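# Shut the folder cover over its clip

## Task

Fold the folder's front cover down over the clip so the folder ends up lying on its back cover with the clip shut. Dropping the cover so it falls closed is acceptable.

## Robot and tools

Robot: two UR-style arms, left_arm and right_arm, each carrying a sixteen-motor four-digit hand (index, middle, ring, thumb). right_arm has a right hand; left_arm has its mirror image, a left hand. A camera stand is fixed to the floor behind the arms. The folder must stay on the table: anything falling off, or set down off it, fails the job.

Scene frame: origin at table-top height, midway between the nominal arm bases. +z points up, +x points out over the table, and left_arm sits on the +y side. Image left/right does not match arm names. Calibrated base positions: left_arm (-0.027, +0.401, 0) m, right_arm (+0.026, -0.410, 0) m. Reported end_effector_position (m), end_effector_quat_wxyz and velocities are all in this frame, and can be off by a few cm.

Hand point axes (right hand): +z runs along the straight fingers toward the tips, +y comes out of the palm face, +x goes across the palm away from the thumb. On the left hand +x points toward the thumb. A rigid mast near the wrist on the palm side can strike objects. Fingertips have rubber caps.

Row layout (used by execute_actions and move): one flat list of 48 numbers, each in [-1, 1], covering both arms even if only one moves. Order: left dx, dy, dz, rx, ry, rz; then left hand motors index_mcp, index_abd, index_pip, index_dip, middle_mcp, middle_abd, middle_pip, middle_dip, ring_mcp, ring_abd, ring_pip, ring_dip, thumb_cmc, thumb_axl, thumb_mcp, thumb_ipl; then left current_limit, speed; then the same 24 numbers for the right arm.

Pose numbers are offsets, not poses: they shift the hand point from its Hand target as it was when the action (or move) began, measured along scene-frame axes. 1.0 equals 0.6 m of travel or 180 degrees; rx, ry, rz form a single rotation vector, turned about the Hand target position. Every row in an action is counted from that same start, so resending an offset in a later call moves further. All zeros re-asks for the current Hand target. Orientation commands are clipped to within 32 degrees of the measured one per step.

Hand motor numbers are absolute goal angles, scaled linearly between each hinge's two stops. Straight values: _mcp +0.75, _abd 0.00, _pip +0.58, _dip +0.70, thumb_cmc +0.71, thumb_axl +0.68, thumb_mcp +0.23, thumb_ipl +0.17. Moving toward -1 curls fingers toward the palm and swings the thumb in front of the palm. A 0 is a real goal: to keep a hand unchanged, echo its hand_goal, hand_current_limit and hand_speed. current_limit maps -1..+1 to 0..550 mA (minimum 11 mA; starts at +0.4); speed sets motor rate as (speed+1)/2 of 8.5 rad/s (starts at -0.6).

Tools:
- execute_actions(actions, cameras): actions is a list of actions; each action is up to 15 rows at 1/30 s per row, the last row held to fill 15 steps (0.5 s). Images come only for an empty list or when cameras are named (["all"] for every one).
- move(target, speed, blend, stop_force, zero, blocking, cameras): straight-line path to one row or a list of up to 15 rows, all offsets counted from the same Hand targets. speed 0.002-3.6 m/s (default 0.25). blend in m rounds corners. stop_force 3-120 N ends an arm's path on contact; leave it out when backing away from a surface, and don't trust it when the hand turns. Paths cap at 10 s.
- wait(seconds 0-10), stop() to brake a running move, zoom_image(camera, region [x0,y0,x1,y1] pixels, max 504x504) on cam_high, cam_low, cam_left_wrist or cam_right_wrist, zero_wrist_force(arm), read_manual(section), finished_scene(scene=1), which is final.

Results: Hand target (last commanded pose; next offsets start there), measured pose, joint positions/torques, Wrist force and Wrist torque in the hand's own axes plus a peak line, hand_goal, hand_measured, hand_current_ma, hand_state per motor (moving, goal, blocked, overload). A move adds a "move:" line: done, off_target, moving, held or fault, with limits such as paced or held. MOTOR HOT warns of heat; OVER-TEMPERATURE FAULT brakes the arm 30-60 s.

Avoid: forces near 150 N or joint torque limits (wrist joints 26.6 N m), which stop an arm for 10 s; targets set past a firm contact; fast impacts; any press between the two arms or hands; paths passing near an arm's own base; motor currents at 495 mA or more for 5 s (shutdown). Move gently, let the cover settle, and confirm with cameras before ending.

Each tool is called after "Call:" as name(argument=value, ...), one argument or row to a line, values as JSON.

## Session

Call:
execute_actions(
  actions=[],
)

Scene clock: 0.00 s.
left_arm: end_effector_position=(+0.2115, -0.0187, +0.1651) hand_goal=(+0.754, +0.000, +0.576, +0.696, +0.754, +0.000, +0.576, +0.696, +0.754, +0.000, +0.576, +0.696, +0.714, +0.678, +0.226, +0.168) hand_measured=(+0.754, +0.000, +0.576, +0.696, +0.754, +0.000, +0.576, +0.696, +0.754, +0.000, +0.576, +0.696, +0.714, +0.678, +0.226, +0.168) hand_current_ma=(+0, +0, +0, +0, +0, +0, +0, +0, +0, +0, +0, +0, +0, +0, +0, +0) hand_state=(goal, goal, goal, goal, goal, goal, goal, goal, goal, goal, goal, goal, goal, goal, goal, goal) hand_current_limit=0.40 hand_speed=-0.60 end_effector_quat_wxyz=(+0.092, +0.932, +0.349, +0.043) | right_arm: end_effector_position=(+0.7972, -0.4777, +0.1351) hand_goal=(+0.754, +0.000, +0.576, +0.696, +0.754, +0.000, +0.576, +0.696, +0.754, +0.000, +0.576, +0.696, +0.714, +0.678, +0.226, +0.168) hand_measured=(+0.754, +0.000, +0.576, +0.696, +0.754, +0.000, +0.576, +0.696, +0.754, +0.000, +0.576, +0.696, +0.714, +0.678, +0.226, +0.168) hand_current_ma=(+0, +0, +0, +0, +0, +0, +0, +0, +0, +0, +0, +0, +0, +0, +0, +0) hand_state=(goal, goal, goal, goal, goal, goal, goal, goal, goal, goal, goal, goal, goal, goal, goal, goal) hand_current_limit=0.40 hand_speed=-0.60 end_effector_quat_wxyz=(-0.015, +0.079, +0.996, -0.029)
Joint positions: left_arm=[2.291 -1.387 -2.375 -0.746 1.579 0.034] | right_arm=[-0.345 -0.88 1.188 -1.865 -1.634 -1.77]
Joint velocities: within noise
Joint torques (N m): no reading
Wrist force (N): no reading
Wrist torque (N m): no reading
Wrist force, peak (N): no reading
Hand target: left_arm +0.2115, -0.0187, +0.1651; +0.092, +0.932, +0.349, +0.043 | right_arm +0.7972, -0.4777, +0.1351; -0.015, +0.079, +0.996, -0.029

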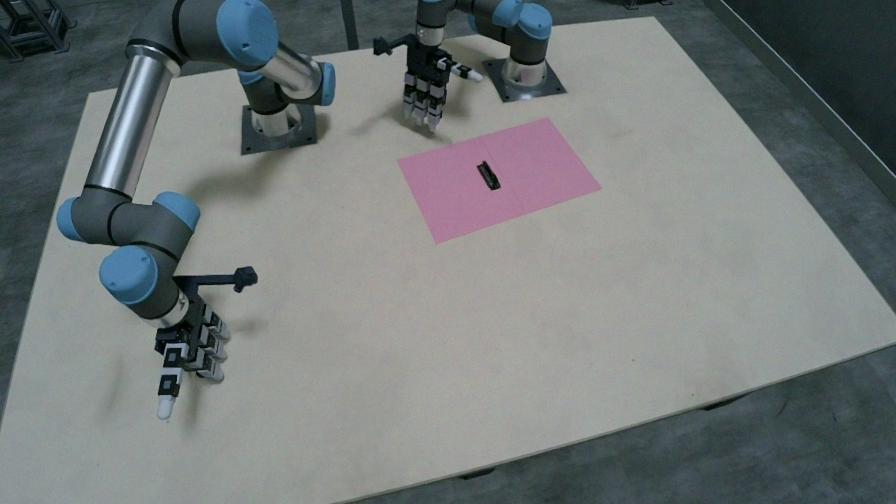

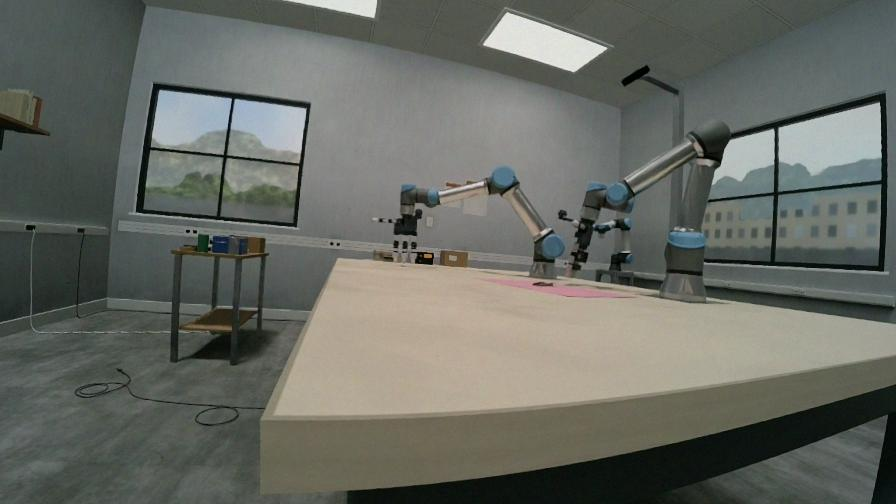

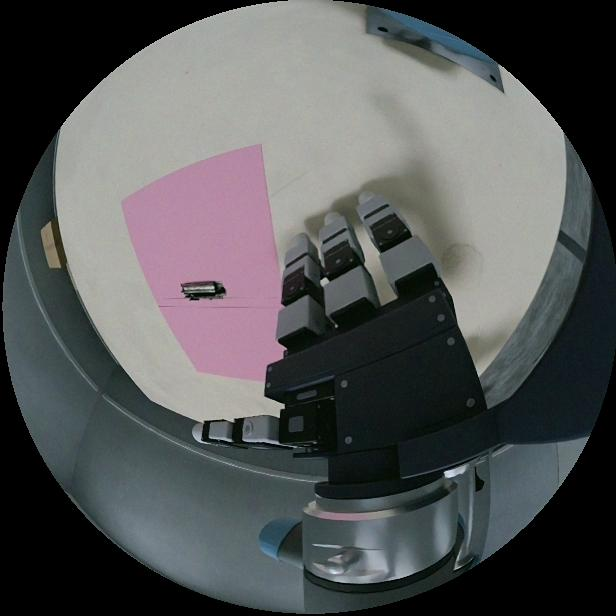

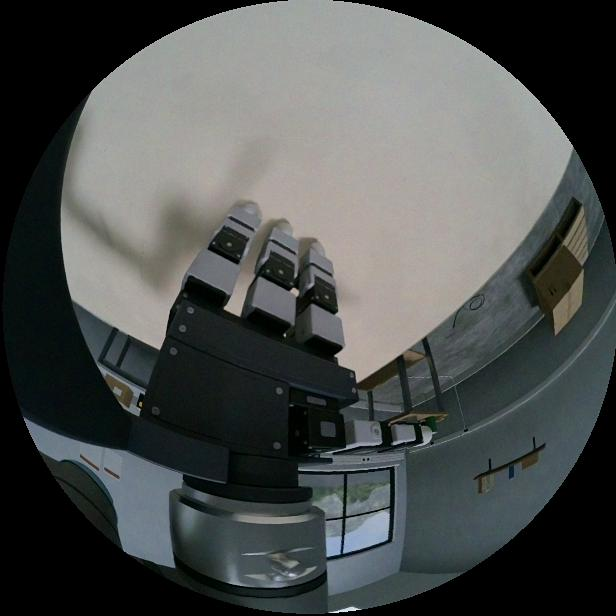

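Call:
zoom_image(
  camera="cam_high",
  region=[380, 100, 620, 260],
)

Call:
zoom_image(
  camera="cam_low",
  region=[450, 240, 680, 320],
)

Call:
zoom_image(
  camera="cam_left_wrist",
  region=[100, 120, 320, 400],
)

Scaled by 2.100 from the camera's 896x504 image, which has a finer 1280x720 frame.

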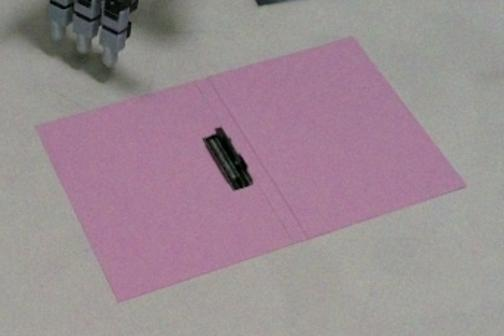

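Scaled by 2.191 from the camera's 896x504 image, which has a finer 1280x720 frame.

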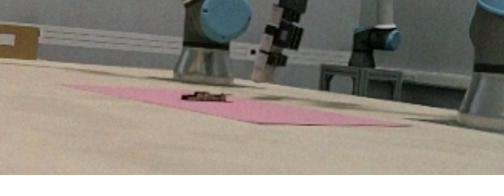

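Scaled by 1.800 from the camera's 616x616 image, which has a finer 880x880 frame.

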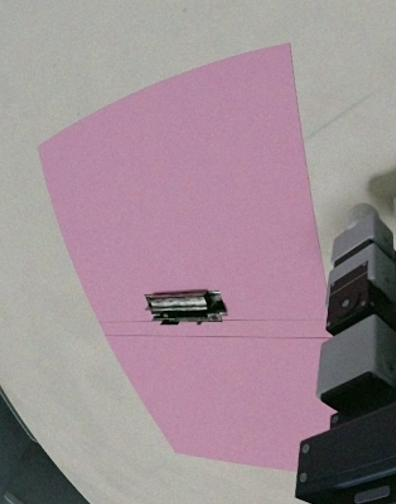

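Call:
zoom_image(
  camera="cam_left_wrist",
  region=[160, 250, 260, 330],
)

Call:
zoom_image(
  camera="cam_high",
  region=[465, 150, 515, 200],
)

Call:
zoom_image(
  camera="cam_low",
  region=[480, 270, 560, 310],
)

Call:
zoom_image(
  camera="cam_low",
  region=[550, 270, 650, 310],
)

Scaled by 5.040 from the camera's 616x616 image, which has a finer 880x880 frame.

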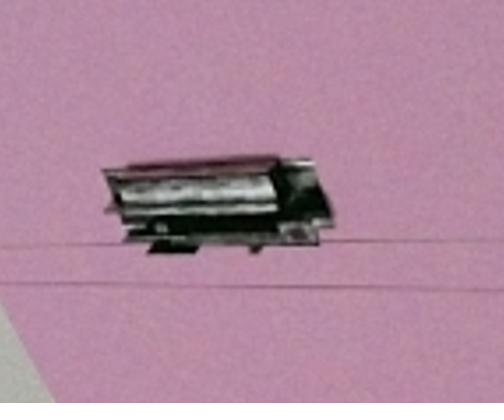

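Scaled by 10.080 from the camera's 896x504 image, which has a finer 1280x720 frame.

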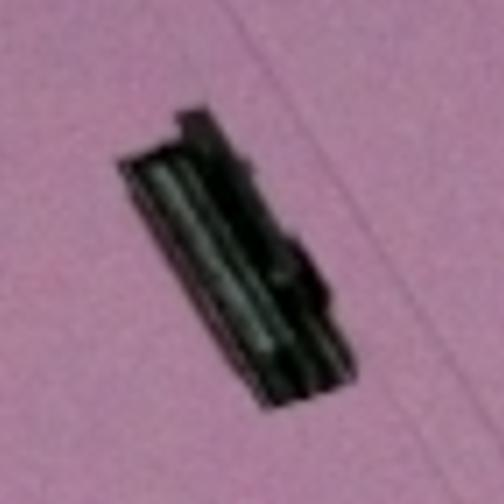

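Scaled by 6.300 from the camera's 896x504 image, which has a finer 1280x720 frame.

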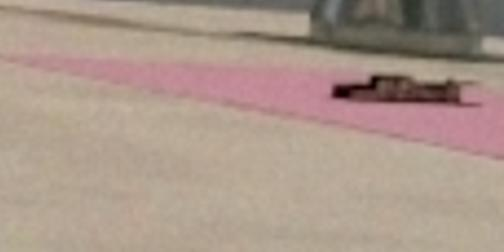

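Scaled by 5.040 from the camera's 896x504 image, which has a finer 1280x720 frame.

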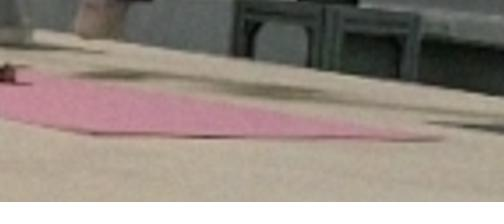

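Call:
move(
  target=[
    [0.03,0.08,0.16,-0.004,0.008,0.08,0.754,0,0.576,0.696,0.754,0,0.576,0.696,0.754,0,0.576,0.696,0.714,0.678,0.226,0.168,0.4,-0.6, 0,0,0,0,0,0,0.754,0,0.576,0.696,0.754,0,0.576,0.696,0.754,0,0.576,0.696,0.714,0.678,0.226,0.168,0.4,-0.6],
    [0.3475,0.531,0.175,-0.018,0.038,0.385,0.754,0,0.576,0.696,0.754,0,0.576,0.696,0.754,0,0.576,0.696,0.714,0.678,0.226,0.168,0.4,-0.6, 0,0,0,0,0,0,0.754,0,0.576,0.696,0.754,0,0.576,0.696,0.754,0,0.576,0.696,0.714,0.678,0.226,0.168,0.4,-0.6],
  ],
  blend=[0.05, 0],
  speed=0.4,
)

Scene clock: 7.03 s.
left_arm: end_effector_position=(+0.4200, +0.2999, +0.2701) hand_goal=(+0.754, +0.000, +0.576, +0.696, +0.754, +0.000, +0.576, +0.696, +0.754, +0.000, +0.576, +0.696, +0.714, +0.678, +0.226, +0.168) hand_measured=(+0.754, +0.000, +0.576, +0.696, +0.754, +0.000, +0.576, +0.696, +0.754, +0.000, +0.576, +0.696, +0.714, +0.678, +0.222, +0.168) hand_current_ma=(+0, +0, +0, +0, +0, +0, +0, +0, +0, +0, +0, +0, +0, +0, -4, +0) hand_state=(goal, goal, goal, goal, goal, goal, goal, goal, goal, goal, goal, goal, goal, goal, goal, goal) hand_current_limit=0.40 hand_speed=-0.60 end_effector_quat_wxyz=(+0.057, +0.566, +0.822, +0.026) | right_arm: end_effector_position=(+0.7972, -0.4777, +0.1351) hand_goal=(+0.754, +0.000, +0.576, +0.696, +0.754, +0.000, +0.576, +0.696, +0.754, +0.000, +0.576, +0.696, +0.714, +0.678, +0.226, +0.168) hand_measured=(+0.754, +0.000, +0.576, +0.696, +0.754, +0.000, +0.576, +0.696, +0.754, +0.000, +0.576, +0.696, +0.714, +0.678, +0.224, +0.168) hand_current_ma=(-4, +0, +4, +0, -4, +0, +4, +0, -4, +0, +4, +0, +1, -4, -13, -2) hand_state=(goal, goal, goal, goal, goal, goal, goal, goal, goal, goal, goal, goal, goal, goal, goal, goal) hand_current_limit=0.40 hand_speed=-0.60 end_effector_quat_wxyz=(-0.015, +0.079, +0.996, -0.029)
Joint positions: left_arm=[3.071 -1.266 -2.107 -1.215 1.554 -0.406] | right_arm=[-0.345 -0.88 1.188 -1.865 -1.634 -1.77]
Joint torques (N m): left_arm=[0.62 13.21 15.9 0.58 0.49 1.72] | right_arm=[-1.05 -49.75 -21.57 -2.49 -0.23 0.15]
Wrist force (N): left_arm=[-0.1 0.1 0.0] | right_arm=[-0.1 -0.1 -0.1]
Wrist torque (N m): left_arm=[-0.01 0.05 -0.11] | right_arm=[-0.01 0.02 -0.01]
Wrist force, peak (N): left_arm=[-0.7 0.1 2.1] | right_arm=[-0.2 0.1 -0.3]
Hand target: left_arm +0.4200, +0.2999, +0.2701; +0.057, +0.566, +0.822, +0.026 | right_arm +0.7972, -0.4777, +0.1351; -0.015, +0.079, +0.996, -0.029
Off the commanded pose: left_arm 0.000 m, 0 deg | right_arm 0.000 m, 0 deg.
move: done

Call:
move(
  target=[0.0267,0.533,-0.167,-0.0177,0.0386,0.383,0.754,0,0.576,0.696,0.754,0,0.576,0.696,0.754,0,0.576,0.696,0.714,0.678,0.226,0.168,0.4,-0.6, 0,0,0,0,0,0,0.754,0,0.576,0.696,0.754,0,0.576,0.696,0.754,0,0.576,0.696,0.714,0.678,0.226,0.168,0.4,-0.6],
  speed=0.4,
  cameras=["all"],
)

Call:
zoom_image(
  camera="cam_left_wrist",
  region=[60, 60, 560, 400],
)

Scene clock: 10.80 s.
left_arm: end_effector_position=(+0.4361, +0.6198, +0.1699) hand_goal=(+0.754, +0.000, +0.576, +0.696, +0.754, +0.000, +0.576, +0.696, +0.754, +0.000, +0.576, +0.696, +0.714, +0.678, +0.226, +0.168) hand_measured=(+0.754, +0.000, +0.576, +0.696, +0.754, +0.000, +0.576, +0.696, +0.754, +0.000, +0.576, +0.696, +0.714, +0.678, +0.222, +0.168) hand_current_ma=(+0, +0, +0, +0, +0, +0, +0, +0, +0, +0, +0, +0, +0, +0, -4, +0) hand_state=(goal, goal, goal, goal, goal, goal, goal, goal, goal, goal, goal, goal, goal, goal, goal, goal) hand_current_limit=0.40 hand_speed=-0.60 end_effector_quat_wxyz=(+0.000, +0.001, +1.000, +0.000) | right_arm: end_effector_position=(+0.7972, -0.4777, +0.1351) hand_goal=(+0.754, +0.000, +0.576, +0.696, +0.754, +0.000, +0.576, +0.696, +0.754, +0.000, +0.576, +0.696, +0.714, +0.678, +0.226, +0.168) hand_measured=(+0.754, +0.000, +0.576, +0.696, +0.754, +0.000, +0.576, +0.696, +0.754, +0.000, +0.576, +0.696, +0.714, +0.678, +0.224, +0.168) hand_current_ma=(-4, +0, +4, +0, -4, +0, +4, +0, -4, +0, +4, +0, +1, -4, -13, -2) hand_state=(goal, goal, goal, goal, goal, goal, goal, goal, goal, goal, goal, goal, goal, goal, goal, goal) hand_current_limit=0.40 hand_speed=-0.60 end_effector_quat_wxyz=(-0.015, +0.079, +0.996, -0.029)
Joint positions: left_arm=[3.65 -1.666 -1.97 -1.077 1.57 -1.032] | right_arm=[-0.345 -0.88 1.188 -1.865 -1.634 -1.77]
Joint torques (N m): left_arm=[-5.66 23.93 14.83 0.25 1.5 0.28] | right_arm=[-1.36 -49.71 -21.32 -2.41 -0.16 0.07]
Wrist force (N): left_arm=[-0.6 0.2 0.3] | right_arm=[-0.1 -0.1 -0.2]
Wrist torque (N m): left_arm=[-0.04 0.09 -0.17] | right_arm=[-0.01 0.01 -0.01]
Wrist force, peak (N): left_arm=[-0.9 1.8 0.9] | right_arm=[0.0 -0.4 -0.3]
Hand target: left_arm +0.4361, +0.6197, +0.1699; +0.000, +0.001, +1.000, +0.000 | right_arm +0.7972, -0.4777, +0.1351; -0.015, +0.079, +0.996, -0.029
Off the commanded pose: left_arm 0.000 m, 0 deg | right_arm 0.000 m, 0 deg.
move: done
camera_calibration:
cam_left_wrist: T_world_to_cam=[[0.788966, -0.614099, 0.0203744, -0.007406], [-0.427087, -0.524259, 0.736715, 0.336688], [-0.441734, -0.589945, -0.675896, 0.79298], [0, 0, 0, 1]] pos_world=[0.499924, 0.639778, 0.28808]

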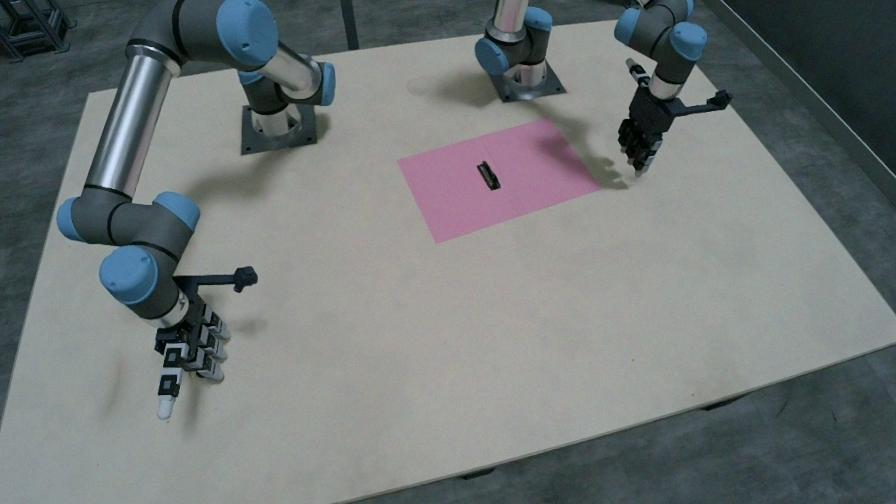

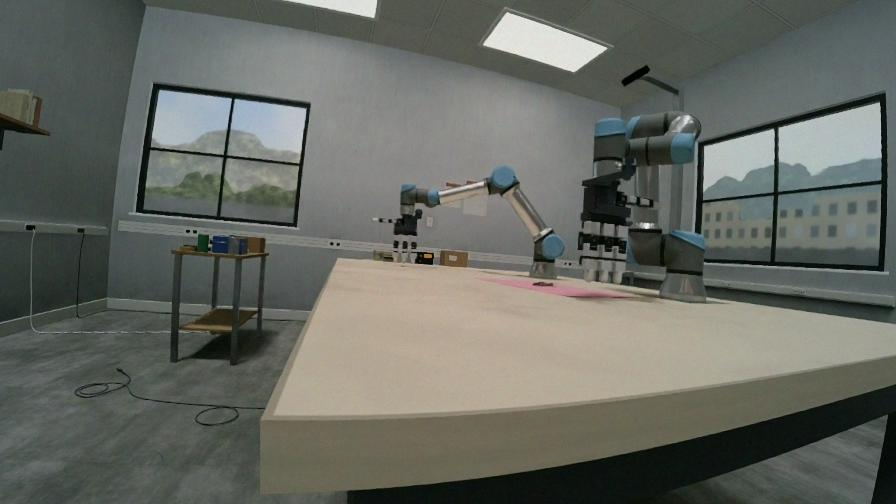

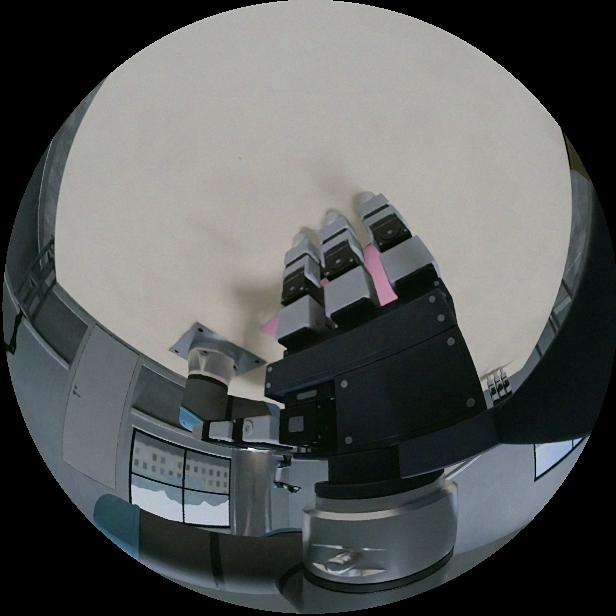

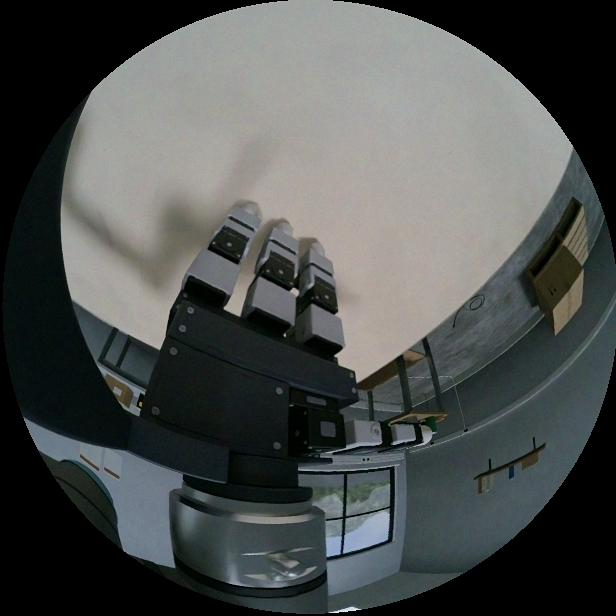

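Scaled by 1.008 from the camera's 616x616 image, which has a finer 880x880 frame.

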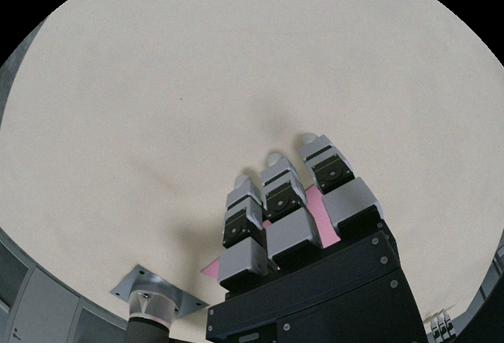

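Call:
move(
  target=[-0.1735,-0.363,-0.083,-0.1667,0,0,0.754,0,0.576,0.696,0.754,0,0.576,0.696,0.754,0,0.576,0.696,0.714,0.678,0.226,0.168,0.7,-0.6, 0,0,0,0,0,0,0.754,0,0.576,0.696,0.754,0,0.576,0.696,0.754,0,0.576,0.696,0.714,0.678,0.226,0.168,0.4,-0.6],
  speed=0.3,
  cameras=["cam_high","cam_left_wrist"],
)

Call:
zoom_image(
  camera="cam_left_wrist",
  region=[60, 60, 560, 400],
)

Scene clock: 15.67 s.
left_arm: end_effector_position=(+0.3320, +0.4020, +0.1201) hand_goal=(+0.754, +0.000, +0.576, +0.696, +0.754, +0.000, +0.576, +0.696, +0.754, +0.000, +0.576, +0.696, +0.714, +0.678, +0.226, +0.168) hand_measured=(+0.750, +0.000, +0.576, +0.696, +0.750, +0.000, +0.576, +0.696, +0.750, +0.000, +0.576, +0.696, +0.712, +0.678, +0.222, +0.168) hand_current_ma=(-3, +0, +0, +0, -3, +0, +0, +0, -4, +0, +0, +0, -2, +0, -4, +0) hand_state=(goal, goal, goal, goal, goal, goal, goal, goal, goal, goal, goal, goal, goal, goal, goal, goal) hand_current_limit=0.70 hand_speed=-0.60 end_effector_quat_wxyz=(+0.000, +0.001, +0.966, -0.259) | right_arm: end_effector_position=(+0.7972, -0.4777, +0.1351) hand_goal=(+0.754, +0.000, +0.576, +0.696, +0.754, +0.000, +0.576, +0.696, +0.754, +0.000, +0.576, +0.696, +0.714, +0.678, +0.226, +0.168) hand_measured=(+0.754, +0.000, +0.576, +0.696, +0.754, +0.000, +0.576, +0.696, +0.754, +0.000, +0.576, +0.696, +0.714, +0.678, +0.224, +0.168) hand_current_ma=(-4, +0, +4, +0, -4, +0, +4, +0, -4, +0, +4, +0, +1, -4, -13, -2) hand_state=(goal, goal, goal, goal, goal, goal, goal, goal, goal, goal, goal, goal, goal, goal, goal, goal) hand_current_limit=0.40 hand_speed=-0.60 end_effector_quat_wxyz=(-0.015, +0.079, +0.996, -0.029)
Joint positions: left_arm=[3.578 -1.386 -2.272 -1.308 1.107 -1.043] | right_arm=[-0.345 -0.88 1.188 -1.865 -1.634 -1.77]
Joint torques (N m): left_arm=[12.89 5.99 20.46 3.43 -1.21 -1.37] | right_arm=[-1.43 -50.26 -22.18 -2.36 -0.17 0.23]
Wrist force (N): left_arm=[-0.6 0.2 0.5] | right_arm=[-0.2 0.0 -0.2]
Wrist torque (N m): left_arm=[-0.05 0.12 -0.21] | right_arm=[0.01 0.03 -0.02]
Wrist force, peak (N): left_arm=[-1.5 2.3 -0.2] | right_arm=[-0.3 0.0 -0.3]
Hand target: left_arm +0.3320, +0.4019, +0.1201; +0.000, +0.001, +0.966, -0.259 | right_arm +0.7972, -0.4777, +0.1351; -0.015, +0.079, +0.996, -0.029
Off the commanded pose: left_arm 0.000 m, 0 deg | right_arm 0.000 m, 0 deg.
move: done
camera_calibration:
cam_left_wrist: T_world_to_cam=[[0.788912, -0.521749, 0.324647, -0.131639], [-0.427098, -0.0857057, 0.900135, 0.0188633], [-0.441821, -0.848783, -0.290452, 0.642605], [0, 0, 0, 1]] pos_world=[0.395824, 0.478366, 0.212403]
Images, in order (width x height): cam_high 896x504, cam_left_wrist 616x616.

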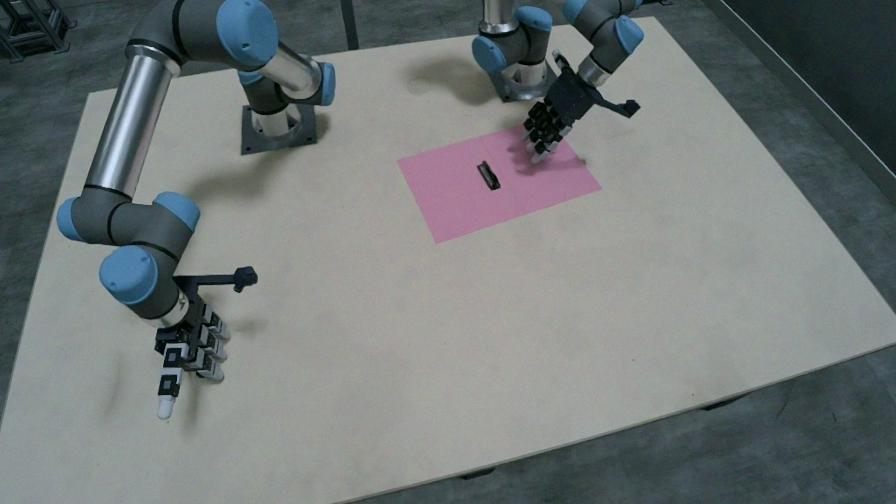

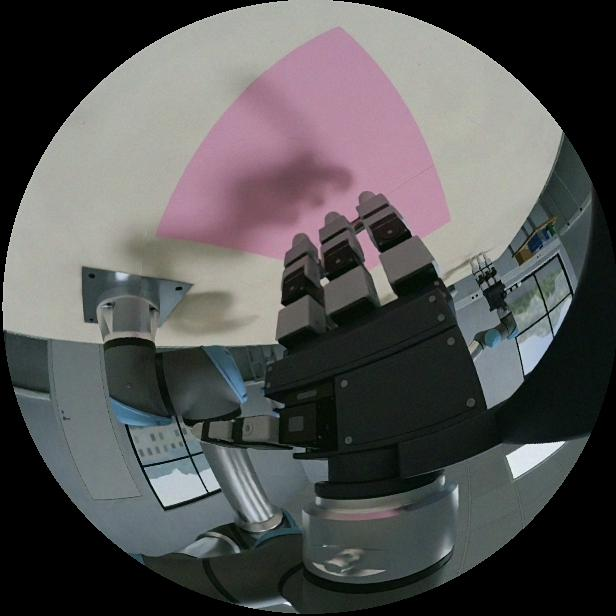

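Scaled by 1.008 from the camera's 616x616 image, which has a finer 880x880 frame.

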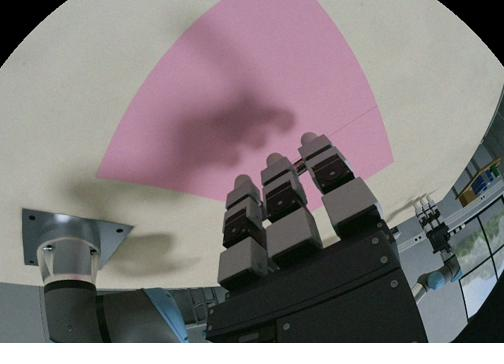

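Call:
zoom_image(
  camera="cam_left_wrist",
  region=[220, 10, 400, 130],
)

Call:
zoom_image(
  camera="cam_left_wrist",
  region=[130, 120, 310, 260],
)

Scaled by 2.800 from the camera's 616x616 image, which has a finer 880x880 frame.

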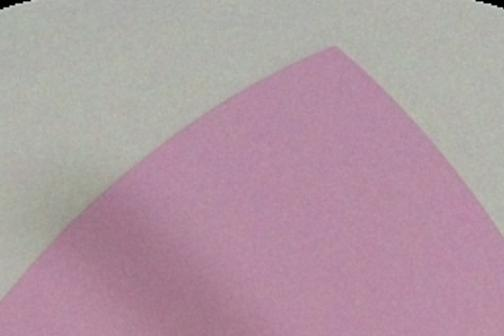

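Scaled by 2.800 from the camera's 616x616 image, which has a finer 880x880 frame.

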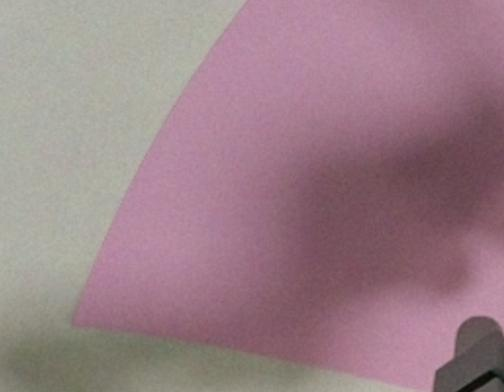

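Call:
move(
  target=[0,0,-0.1,0,0,0,0.754,0,0.576,0.696,0.754,0,0.576,0.696,0.754,0,0.576,0.696,0.714,0.678,0.226,0.168,0.7,-0.6, 0,0,0,0,0,0,0.754,0,0.576,0.696,0.754,0,0.576,0.696,0.754,0,0.576,0.696,0.714,0.678,0.226,0.168,0.4,-0.6],
  speed=0.04,
  stop_force=5,
)

Scene clock: 18.23 s.
left_arm: end_effector_position=(+0.3320, +0.4020, +0.0705) hand_goal=(+0.754, +0.000, +0.576, +0.696, +0.754, +0.000, +0.576, +0.696, +0.754, +0.000, +0.576, +0.696, +0.714, +0.678, +0.226, +0.168) hand_measured=(+0.752, +0.000, +0.578, +0.698, +0.752, +0.000, +0.578, +0.698, +0.752, +0.000, +0.578, +0.698, +0.712, +0.678, +0.222, +0.168) hand_current_ma=(-3, +0, +1, +2, -2, +0, +1, +2, -1, +0, +2, +1, -2, +0, -4, +0) hand_state=(goal, goal, goal, goal, goal, goal, goal, goal, goal, goal, goal, goal, goal, goal, goal, goal) hand_current_limit=0.70 hand_speed=-0.60 end_effector_quat_wxyz=(+0.000, +0.001, +0.966, -0.259) | right_arm: end_effector_position=(+0.7972, -0.4777, +0.1351) hand_goal=(+0.754, +0.000, +0.576, +0.696, +0.754, +0.000, +0.576, +0.696, +0.754, +0.000, +0.576, +0.696, +0.714, +0.678, +0.226, +0.168) hand_measured=(+0.754, +0.000, +0.576, +0.696, +0.754, +0.000, +0.576, +0.696, +0.754, +0.000, +0.576, +0.696, +0.714, +0.678, +0.224, +0.168) hand_current_ma=(-4, +0, +4, +0, -4, +0, +4, +0, -4, +0, +4, +0, +1, -4, -13, -2) hand_state=(goal, goal, goal, goal, goal, goal, goal, goal, goal, goal, goal, goal, goal, goal, goal, goal) hand_current_limit=0.40 hand_speed=-0.60 end_effector_quat_wxyz=(-0.015, +0.079, +0.996, -0.029)
Joint positions: left_arm=[3.578 -1.476 -2.353 -1.138 1.107 -1.043] | right_arm=[-0.345 -0.88 1.188 -1.865 -1.634 -1.77]
Joint torques (N m): left_arm=[5.51 2.32 10.35 4.12 1.73 0.99] | right_arm=[-0.44 -49.72 -22.04 -2.33 -0.27 0.42]
Wrist force (N): left_arm=[-0.9 0.0 0.6] | right_arm=[-0.1 0.0 -0.3]
Wrist torque (N m): left_arm=[-0.05 0.16 -0.24] | right_arm=[0.02 0.02 -0.01]
Wrist force, peak (N): left_arm=[-1.0 -3.9 -14.3] | right_arm=[-0.2 -0.1 -0.3]
Hand target: left_arm +0.3319, +0.4019, +0.0705; +0.000, +0.001, +0.966, -0.259 (not the last commanded pose) | right_arm +0.7972, -0.4777, +0.1351; -0.015, +0.079, +0.996, -0.029
Off the commanded pose: left_arm 0.010 m, 0 deg | right_arm 0.000 m, 0 deg.
move: contact (left_arm)

Call:
move(
  target=[0,0,-0.0067,0,0,0,0.754,0,0.576,0.696,0.754,0,0.576,0.696,0.754,0,0.576,0.696,0.714,0.678,0.226,0.168,0.7,-0.6, 0,0,0,0,0,0,0.754,0,0.576,0.696,0.754,0,0.576,0.696,0.754,0,0.576,0.696,0.714,0.678,0.226,0.168,0.4,-0.6],
  speed=0.03,
)

Scene clock: 19.10 s.
left_arm: end_effector_position=(+0.3319, +0.4019, +0.0664) hand_goal=(+0.754, +0.000, +0.576, +0.696, +0.754, +0.000, +0.576, +0.696, +0.754, +0.000, +0.576, +0.696, +0.714, +0.678, +0.226, +0.168) hand_measured=(+0.778, +0.000, +0.592, +0.704, +0.778, +0.000, +0.594, +0.702, +0.780, +0.000, +0.592, +0.702, +0.712, +0.678, +0.222, +0.168) hand_current_ma=(+47, +0, +26, +8, +48, +0, +30, +7, +55, +0, +25, +7, -2, +0, -4, +0) hand_state=(blocked, goal, goal, goal, blocked, goal, goal, goal, blocked, goal, goal, goal, goal, goal, goal, goal) hand_current_limit=0.70 hand_speed=-0.60 end_effector_quat_wxyz=(+0.000, +0.001, +0.966, -0.259) | right_arm: end_effector_position=(+0.7972, -0.4777, +0.1351) hand_goal=(+0.754, +0.000, +0.576, +0.696, +0.754, +0.000, +0.576, +0.696, +0.754, +0.000, +0.576, +0.696, +0.714, +0.678, +0.226, +0.168) hand_measured=(+0.754, +0.000, +0.576, +0.696, +0.754, +0.000, +0.576, +0.696, +0.754, +0.000, +0.576, +0.696, +0.714, +0.678, +0.224, +0.168) hand_current_ma=(-4, +0, +4, +0, -4, +0, +4, +0, -4, +0, +4, +0, +1, -4, -13, -2) hand_state=(goal, goal, goal, goal, goal, goal, goal, goal, goal, goal, goal, goal, goal, goal, goal, goal) hand_current_limit=0.40 hand_speed=-0.60 end_effector_quat_wxyz=(-0.015, +0.079, +0.996, -0.029)
Joint positions: left_arm=[3.578 -1.484 -2.359 -1.123 1.107 -1.043] | right_arm=[-0.345 -0.88 1.188 -1.865 -1.634 -1.77]
Joint torques (N m): left_arm=[2.28 9.59 8.78 0.41 1.62 1.04] | right_arm=[-1.49 -49.21 -21.79 -2.4 -0.15 0.36]
Wrist force (N): left_arm=[-0.8 -4.7 -14.7] | right_arm=[-0.1 0.2 -0.1]
Wrist torque (N m): left_arm=[1.61 -0.21 -0.14] | right_arm=[0.03 0.01 0.00]
Wrist force, peak (N): left_arm=[-0.7 -4.8 -14.8] | right_arm=[-0.1 0.0 -0.3]
Hand target: left_arm +0.3319, +0.4019, +0.0665; +0.000, +0.001, +0.966, -0.259 | right_arm +0.7972, -0.4777, +0.1351; -0.015, +0.079, +0.996, -0.029
Off the commanded pose: left_arm 0.000 m, 0 deg | right_arm 0.000 m, 0 deg.
move: done

Call:
move(
  target=[-0.015,0.0833,0,0,0,0,0.754,0,0.576,0.696,0.754,0,0.576,0.696,0.754,0,0.576,0.696,0.714,0.678,0.226,0.168,0.7,-0.6, 0,0,0,0,0,0,0.754,0,0.576,0.696,0.754,0,0.576,0.696,0.754,0,0.576,0.696,0.714,0.678,0.226,0.168,0.4,-0.6],
  speed=0.06,
  cameras=["cam_high","cam_left_wrist","cam_low"],
)

Scene clock: 20.47 s.
left_arm: end_effector_position=(+0.3230, +0.4520, +0.0666) hand_goal=(+0.754, +0.000, +0.576, +0.696, +0.754, +0.000, +0.576, +0.696, +0.754, +0.000, +0.576, +0.696, +0.714, +0.678, +0.226, +0.168) hand_measured=(+0.780, -0.002, +0.594, +0.704, +0.780, -0.002, +0.596, +0.704, +0.782, -0.002, +0.594, +0.704, +0.712, +0.678, +0.222, +0.168) hand_current_ma=(+51, -1, +29, +11, +51, -1, +33, +11, +57, -1, +28, +11, -2, +0, -4, +0) hand_state=(blocked, goal, goal, goal, blocked, goal, goal, goal, blocked, goal, goal, goal, goal, goal, goal, goal) hand_current_limit=0.70 hand_speed=-0.60 end_effector_quat_wxyz=(+0.000, +0.001, +0.966, -0.259) | right_arm: end_effector_position=(+0.7972, -0.4777, +0.1351) hand_goal=(+0.754, +0.000, +0.576, +0.696, +0.754, +0.000, +0.576, +0.696, +0.754, +0.000, +0.576, +0.696, +0.714, +0.678, +0.226, +0.168) hand_measured=(+0.754, +0.000, +0.576, +0.696, +0.754, +0.000, +0.576, +0.696, +0.754, +0.000, +0.576, +0.696, +0.714, +0.678, +0.224, +0.168) hand_current_ma=(-4, +0, +4, +0, -4, +0, +4, +0, -4, +0, +4, +0, +1, -4, -13, -2) hand_state=(goal, goal, goal, goal, goal, goal, goal, goal, goal, goal, goal, goal, goal, goal, goal, goal) hand_current_limit=0.40 hand_speed=-0.60 end_effector_quat_wxyz=(-0.015, +0.079, +0.996, -0.029)
Joint positions: left_arm=[3.711 -1.476 -2.346 -1.205 1.144 -0.902] | right_arm=[-0.345 -0.88 1.188 -1.865 -1.634 -1.77]
Joint torques (N m): left_arm=[-11.01 0.19 10.62 3.64 -2.24 -1.81] | right_arm=[-1.4 -49.89 -21.81 -2.39 -0.22 0.35]
Wrist force (N): left_arm=[-0.7 -2.3 -5.6] | right_arm=[-0.1 -0.1 -0.1]
Wrist torque (N m): left_arm=[0.68 0.07 -0.06] | right_arm=[-0.01 0.01 0.00]
Wrist force, peak (N): left_arm=[-0.7 -4.8 -14.6] | right_arm=[0.0 0.0 -0.4]
Hand target: left_arm +0.3229, +0.4519, +0.0665; +0.000, +0.001, +0.966, -0.259 | right_arm +0.7972, -0.4777, +0.1351; -0.015, +0.079, +0.996, -0.029
Off the commanded pose: left_arm 0.000 m, 0 deg | right_arm 0.000 m, 0 deg.
move: done
camera_calibration:
cam_left_wrist: T_world_to_cam=[[0.789041, -0.521539, 0.324671, -0.0810845], [-0.427052, -0.0857215, 0.900155, 0.0675053], [-0.441634, -0.84891, -0.290362, 0.665522], [0, 0, 0, 1]] pos_world=[0.386725, 0.528467, 0.158803]
Images, in order (width x height): cam_high 896x504, cam_low 896x504, cam_left_wrist 616x616.

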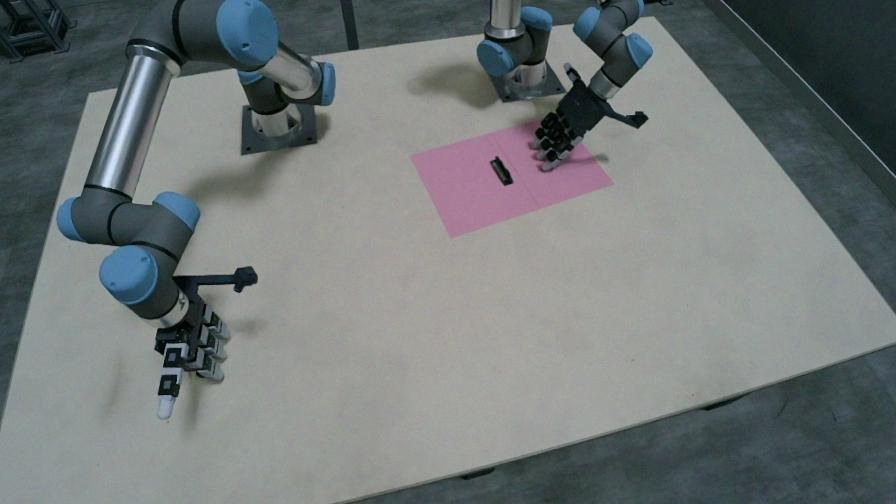

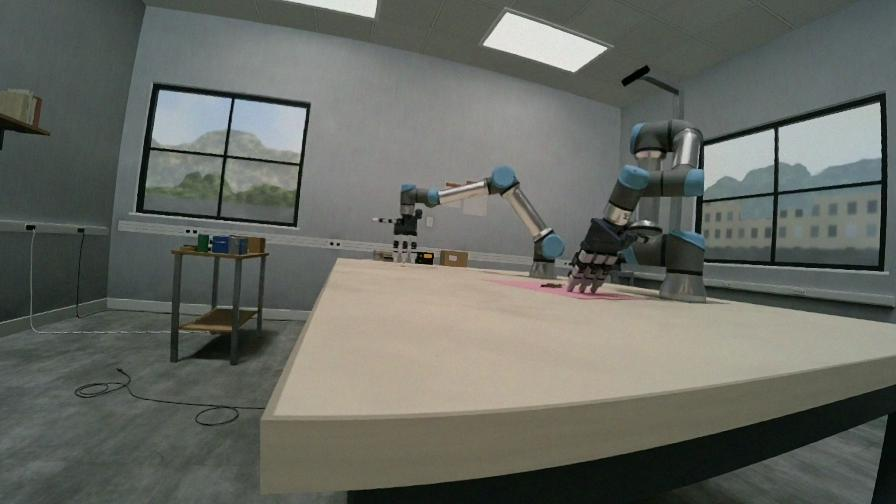

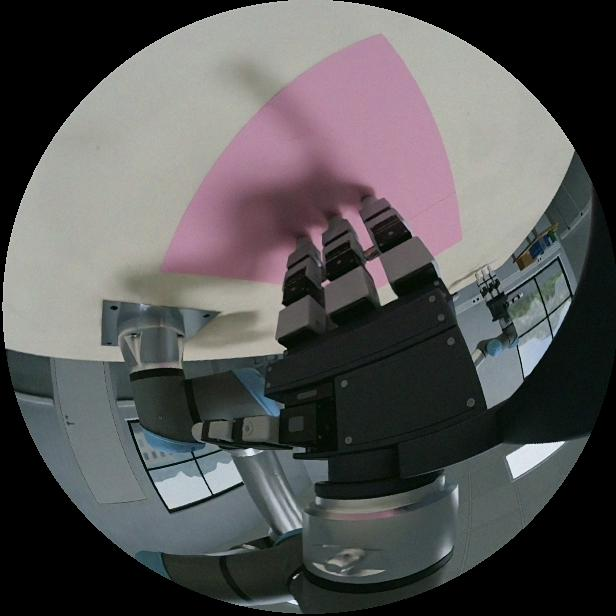

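Call:
move(
  target=[-0.09,0.4167,-0.002,0,0,0,0.754,0,0.576,0.696,0.754,0,0.576,0.696,0.754,0,0.576,0.696,0.714,0.678,0.226,0.168,0.7,-0.6, 0,0,0,0,0,0,0.754,0,0.576,0.696,0.754,0,0.576,0.696,0.754,0,0.576,0.696,0.714,0.678,0.226,0.168,0.4,-0.6],
  speed=0.12,
  cameras=["cam_high","cam_left_wrist"],
)

Scene clock: 23.20 s.
left_arm: end_effector_position=(+0.2688, +0.7020, +0.0653) hand_goal=(+0.754, +0.000, +0.576, +0.696, +0.754, +0.000, +0.576, +0.696, +0.754, +0.000, +0.576, +0.696, +0.714, +0.678, +0.226, +0.168) hand_measured=(+0.786, -0.002, +0.598, +0.708, +0.786, -0.002, +0.600, +0.708, +0.788, -0.002, +0.598, +0.708, +0.710, +0.678, +0.222, +0.168) hand_current_ma=(+71, -1, +41, +17, +69, -1, +46, +16, +76, -1, +38, +16, -3, +0, -4, +0) hand_state=(blocked, goal, blocked, goal, blocked, goal, blocked, goal, blocked, goal, blocked, goal, goal, goal, goal, goal) hand_current_limit=0.70 hand_speed=-0.60 end_effector_quat_wxyz=(+0.000, +0.001, +0.966, -0.259) | right_arm: end_effector_position=(+0.7972, -0.4777, +0.1351) hand_goal=(+0.754, +0.000, +0.576, +0.696, +0.754, +0.000, +0.576, +0.696, +0.754, +0.000, +0.576, +0.696, +0.714, +0.678, +0.226, +0.168) hand_measured=(+0.754, +0.000, +0.576, +0.696, +0.754, +0.000, +0.576, +0.696, +0.754, +0.000, +0.576, +0.696, +0.714, +0.678, +0.224, +0.168) hand_current_ma=(-4, +0, +4, +0, -4, +0, +4, +0, -4, +0, +4, +0, +1, -4, -13, -2) hand_state=(goal, goal, goal, goal, goal, goal, goal, goal, goal, goal, goal, goal, goal, goal, goal, goal) hand_current_limit=0.40 hand_speed=-0.60 end_effector_quat_wxyz=(-0.015, +0.079, +0.996, -0.029)
Joint positions: left_arm=[4.224 -1.673 -2.104 -1.414 1.347 -0.402] | right_arm=[-0.345 -0.88 1.188 -1.865 -1.634 -1.77]
Joint torques (N m): left_arm=[-10.18 27.14 2.89 3.61 -2.41 -1.72] | right_arm=[-1.39 -49.62 -21.89 -2.32 -0.36 0.35]
Wrist force (N): left_arm=[-0.5 -4.3 -12.4] | right_arm=[0.0 0.0 0.1]
Wrist torque (N m): left_arm=[1.37 -0.14 -0.01] | right_arm=[-0.01 0.01 0.00]
Wrist force, peak (N): left_arm=[-0.5 -4.3 -12.4] | right_arm=[-0.1 -0.4 -0.1]
Hand target: left_arm +0.2689, +0.7019, +0.0653; +0.000, +0.001, +0.966, -0.259 | right_arm +0.7972, -0.4777, +0.1351; -0.015, +0.079, +0.996, -0.029
Off the commanded pose: left_arm 0.000 m, 0 deg | right_arm 0.000 m, 0 deg.
move: done
camera_calibration:
cam_left_wrist: T_world_to_cam=[[0.789135, -0.521441, 0.3246, 0.0922337], [-0.426782, -0.0854315, 0.90031, 0.0667045], [-0.441728, -0.849, -0.289958, 0.853563], [0, 0, 0, 1]] pos_world=[0.332726, 0.778468, 0.157504]
Images, in order (width x height): cam_high 896x504, cam_left_wrist 616x616.

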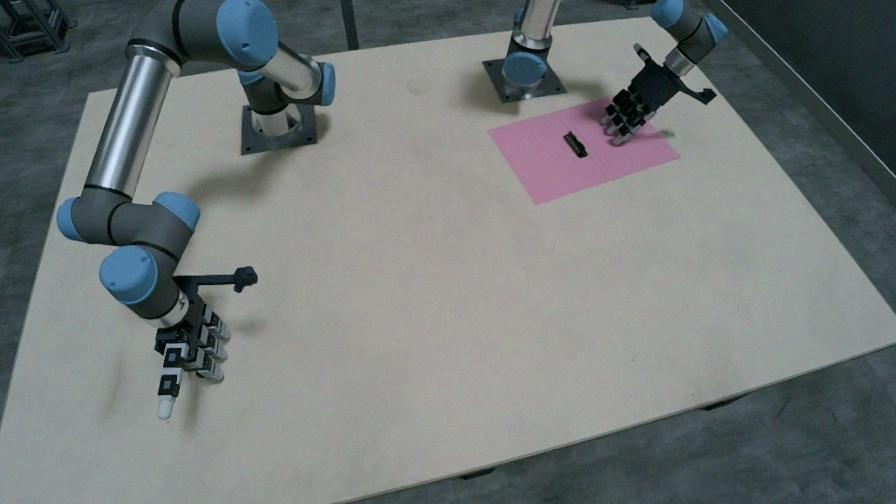

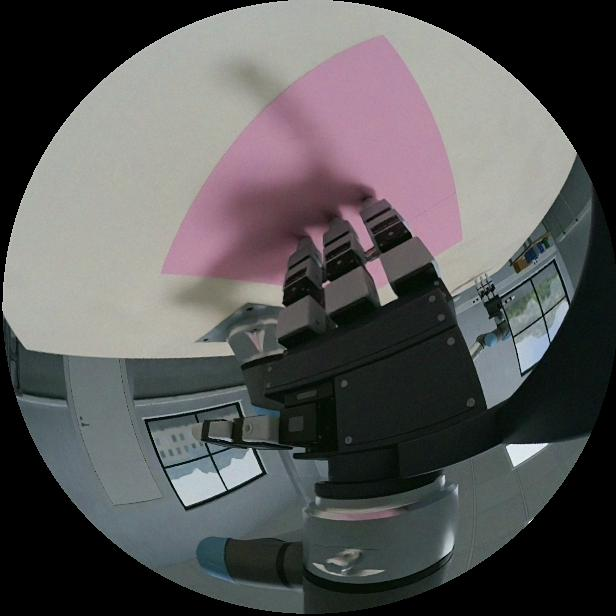

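Call:
move(
  target=[-0.01,0.497,0,0,0,-0.0444,0.754,0,0.576,0.696,0.754,0,0.576,0.696,0.754,0,0.576,0.696,0.714,0.678,0.226,0.168,0.7,-0.6, 0,0,0,0,0,0,0.754,0,0.576,0.696,0.754,0,0.576,0.696,0.754,0,0.576,0.696,0.714,0.678,0.226,0.168,0.4,-0.6],
  speed=0.12,
  cameras=["cam_high","cam_left_wrist"],
)

Scene clock: 27.77 s.
left_arm: end_effector_position=(+0.2628, +1.0001, +0.0652) hand_goal=(+0.754, +0.000, +0.576, +0.696, +0.754, +0.000, +0.576, +0.696, +0.754, +0.000, +0.576, +0.696, +0.714, +0.678, +0.226, +0.168) hand_measured=(+0.790, -0.002, +0.602, +0.710, +0.790, -0.002, +0.604, +0.710, +0.792, -0.002, +0.600, +0.708, +0.710, +0.678, +0.222, +0.168) hand_current_ma=(+85, -1, +48, +21, +83, -1, +54, +19, +89, -1, +43, +18, -3, +0, -4, +0) hand_state=(blocked, goal, blocked, goal, blocked, goal, blocked, goal, blocked, goal, blocked, goal, goal, goal, goal, goal) hand_current_limit=0.70 hand_speed=-0.60 end_effector_quat_wxyz=(-0.018, +0.068, +0.963, -0.259) | right_arm: end_effector_position=(+0.7972, -0.4777, +0.1351) hand_goal=(+0.754, +0.000, +0.576, +0.696, +0.754, +0.000, +0.576, +0.696, +0.754, +0.000, +0.576, +0.696, +0.714, +0.678, +0.226, +0.168) hand_measured=(+0.754, +0.000, +0.576, +0.696, +0.754, +0.000, +0.576, +0.696, +0.754, +0.000, +0.576, +0.696, +0.714, +0.678, +0.224, +0.168) hand_current_ma=(-4, +0, +4, +0, -4, +0, +4, +0, -4, +0, +4, +0, +1, -4, -13, -2) hand_state=(goal, goal, goal, goal, goal, goal, goal, goal, goal, goal, goal, goal, goal, goal, goal, goal) hand_current_limit=0.40 hand_speed=-0.60 end_effector_quat_wxyz=(-0.015, +0.079, +0.996, -0.029)
Joint positions: left_arm=[4.41 -2.2 -1.334 -1.699 1.504 -0.115] | right_arm=[-0.345 -0.88 1.188 -1.865 -1.634 -1.77]
Joint torques (N m): left_arm=[-10.41 40.5 17.87 2.84 -2.27 -1.76] | right_arm=[-1.63 -49.96 -22.14 -2.32 -0.33 0.53]
Wrist force (N): left_arm=[-0.6 -3.6 -11.2] | right_arm=[-0.1 -0.1 -0.1]
Wrist torque (N m): left_arm=[1.31 -0.01 -0.10] | right_arm=[-0.02 0.02 -0.02]
Wrist force, peak (N): left_arm=[-0.4 -4.5 -13.6] | right_arm=[-0.4 -0.1 -0.3]
Hand target: left_arm +0.2629, +1.0001, +0.0653; -0.018, +0.068, +0.963, -0.259 | right_arm +0.7972, -0.4777, +0.1351; -0.015, +0.079, +0.996, -0.029
Off the commanded pose: left_arm 0.000 m, 0 deg | right_arm 0.000 m, 0 deg.
move: done
camera_calibration:
cam_left_wrist: T_world_to_cam=[[0.708979, -0.626044, 0.324682, 0.3782], [-0.434647, -0.0253374, 0.900245, 0.031549], [-0.555366, -0.779376, -0.290072, 1.06422], [0, 0, 0, 1]] pos_world=[0.336609, 1.067, 0.157504]
Images, in order (width x height): cam_high 896x504, cam_left_wrist 616x616.

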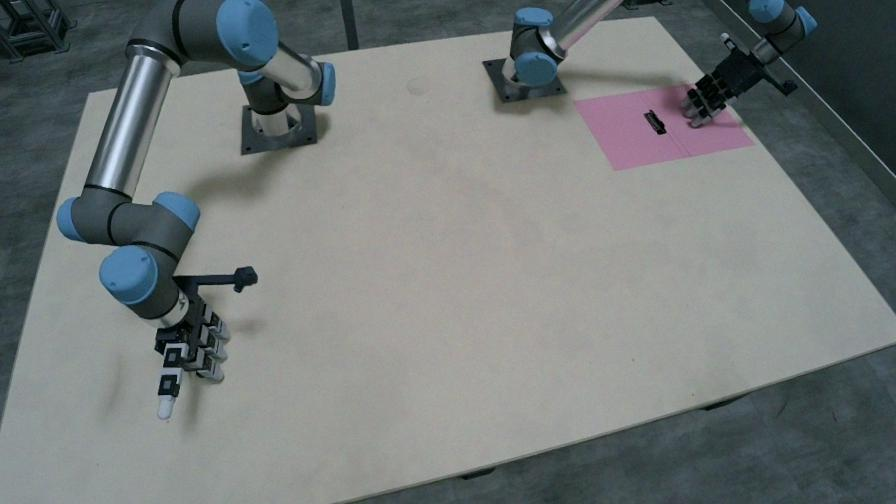

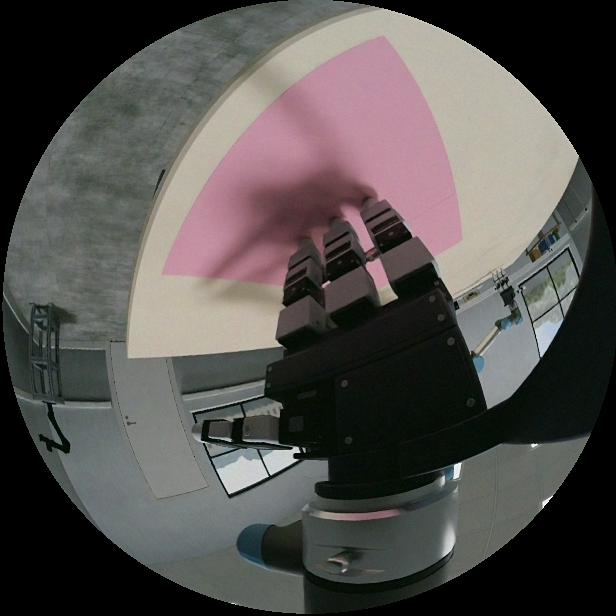

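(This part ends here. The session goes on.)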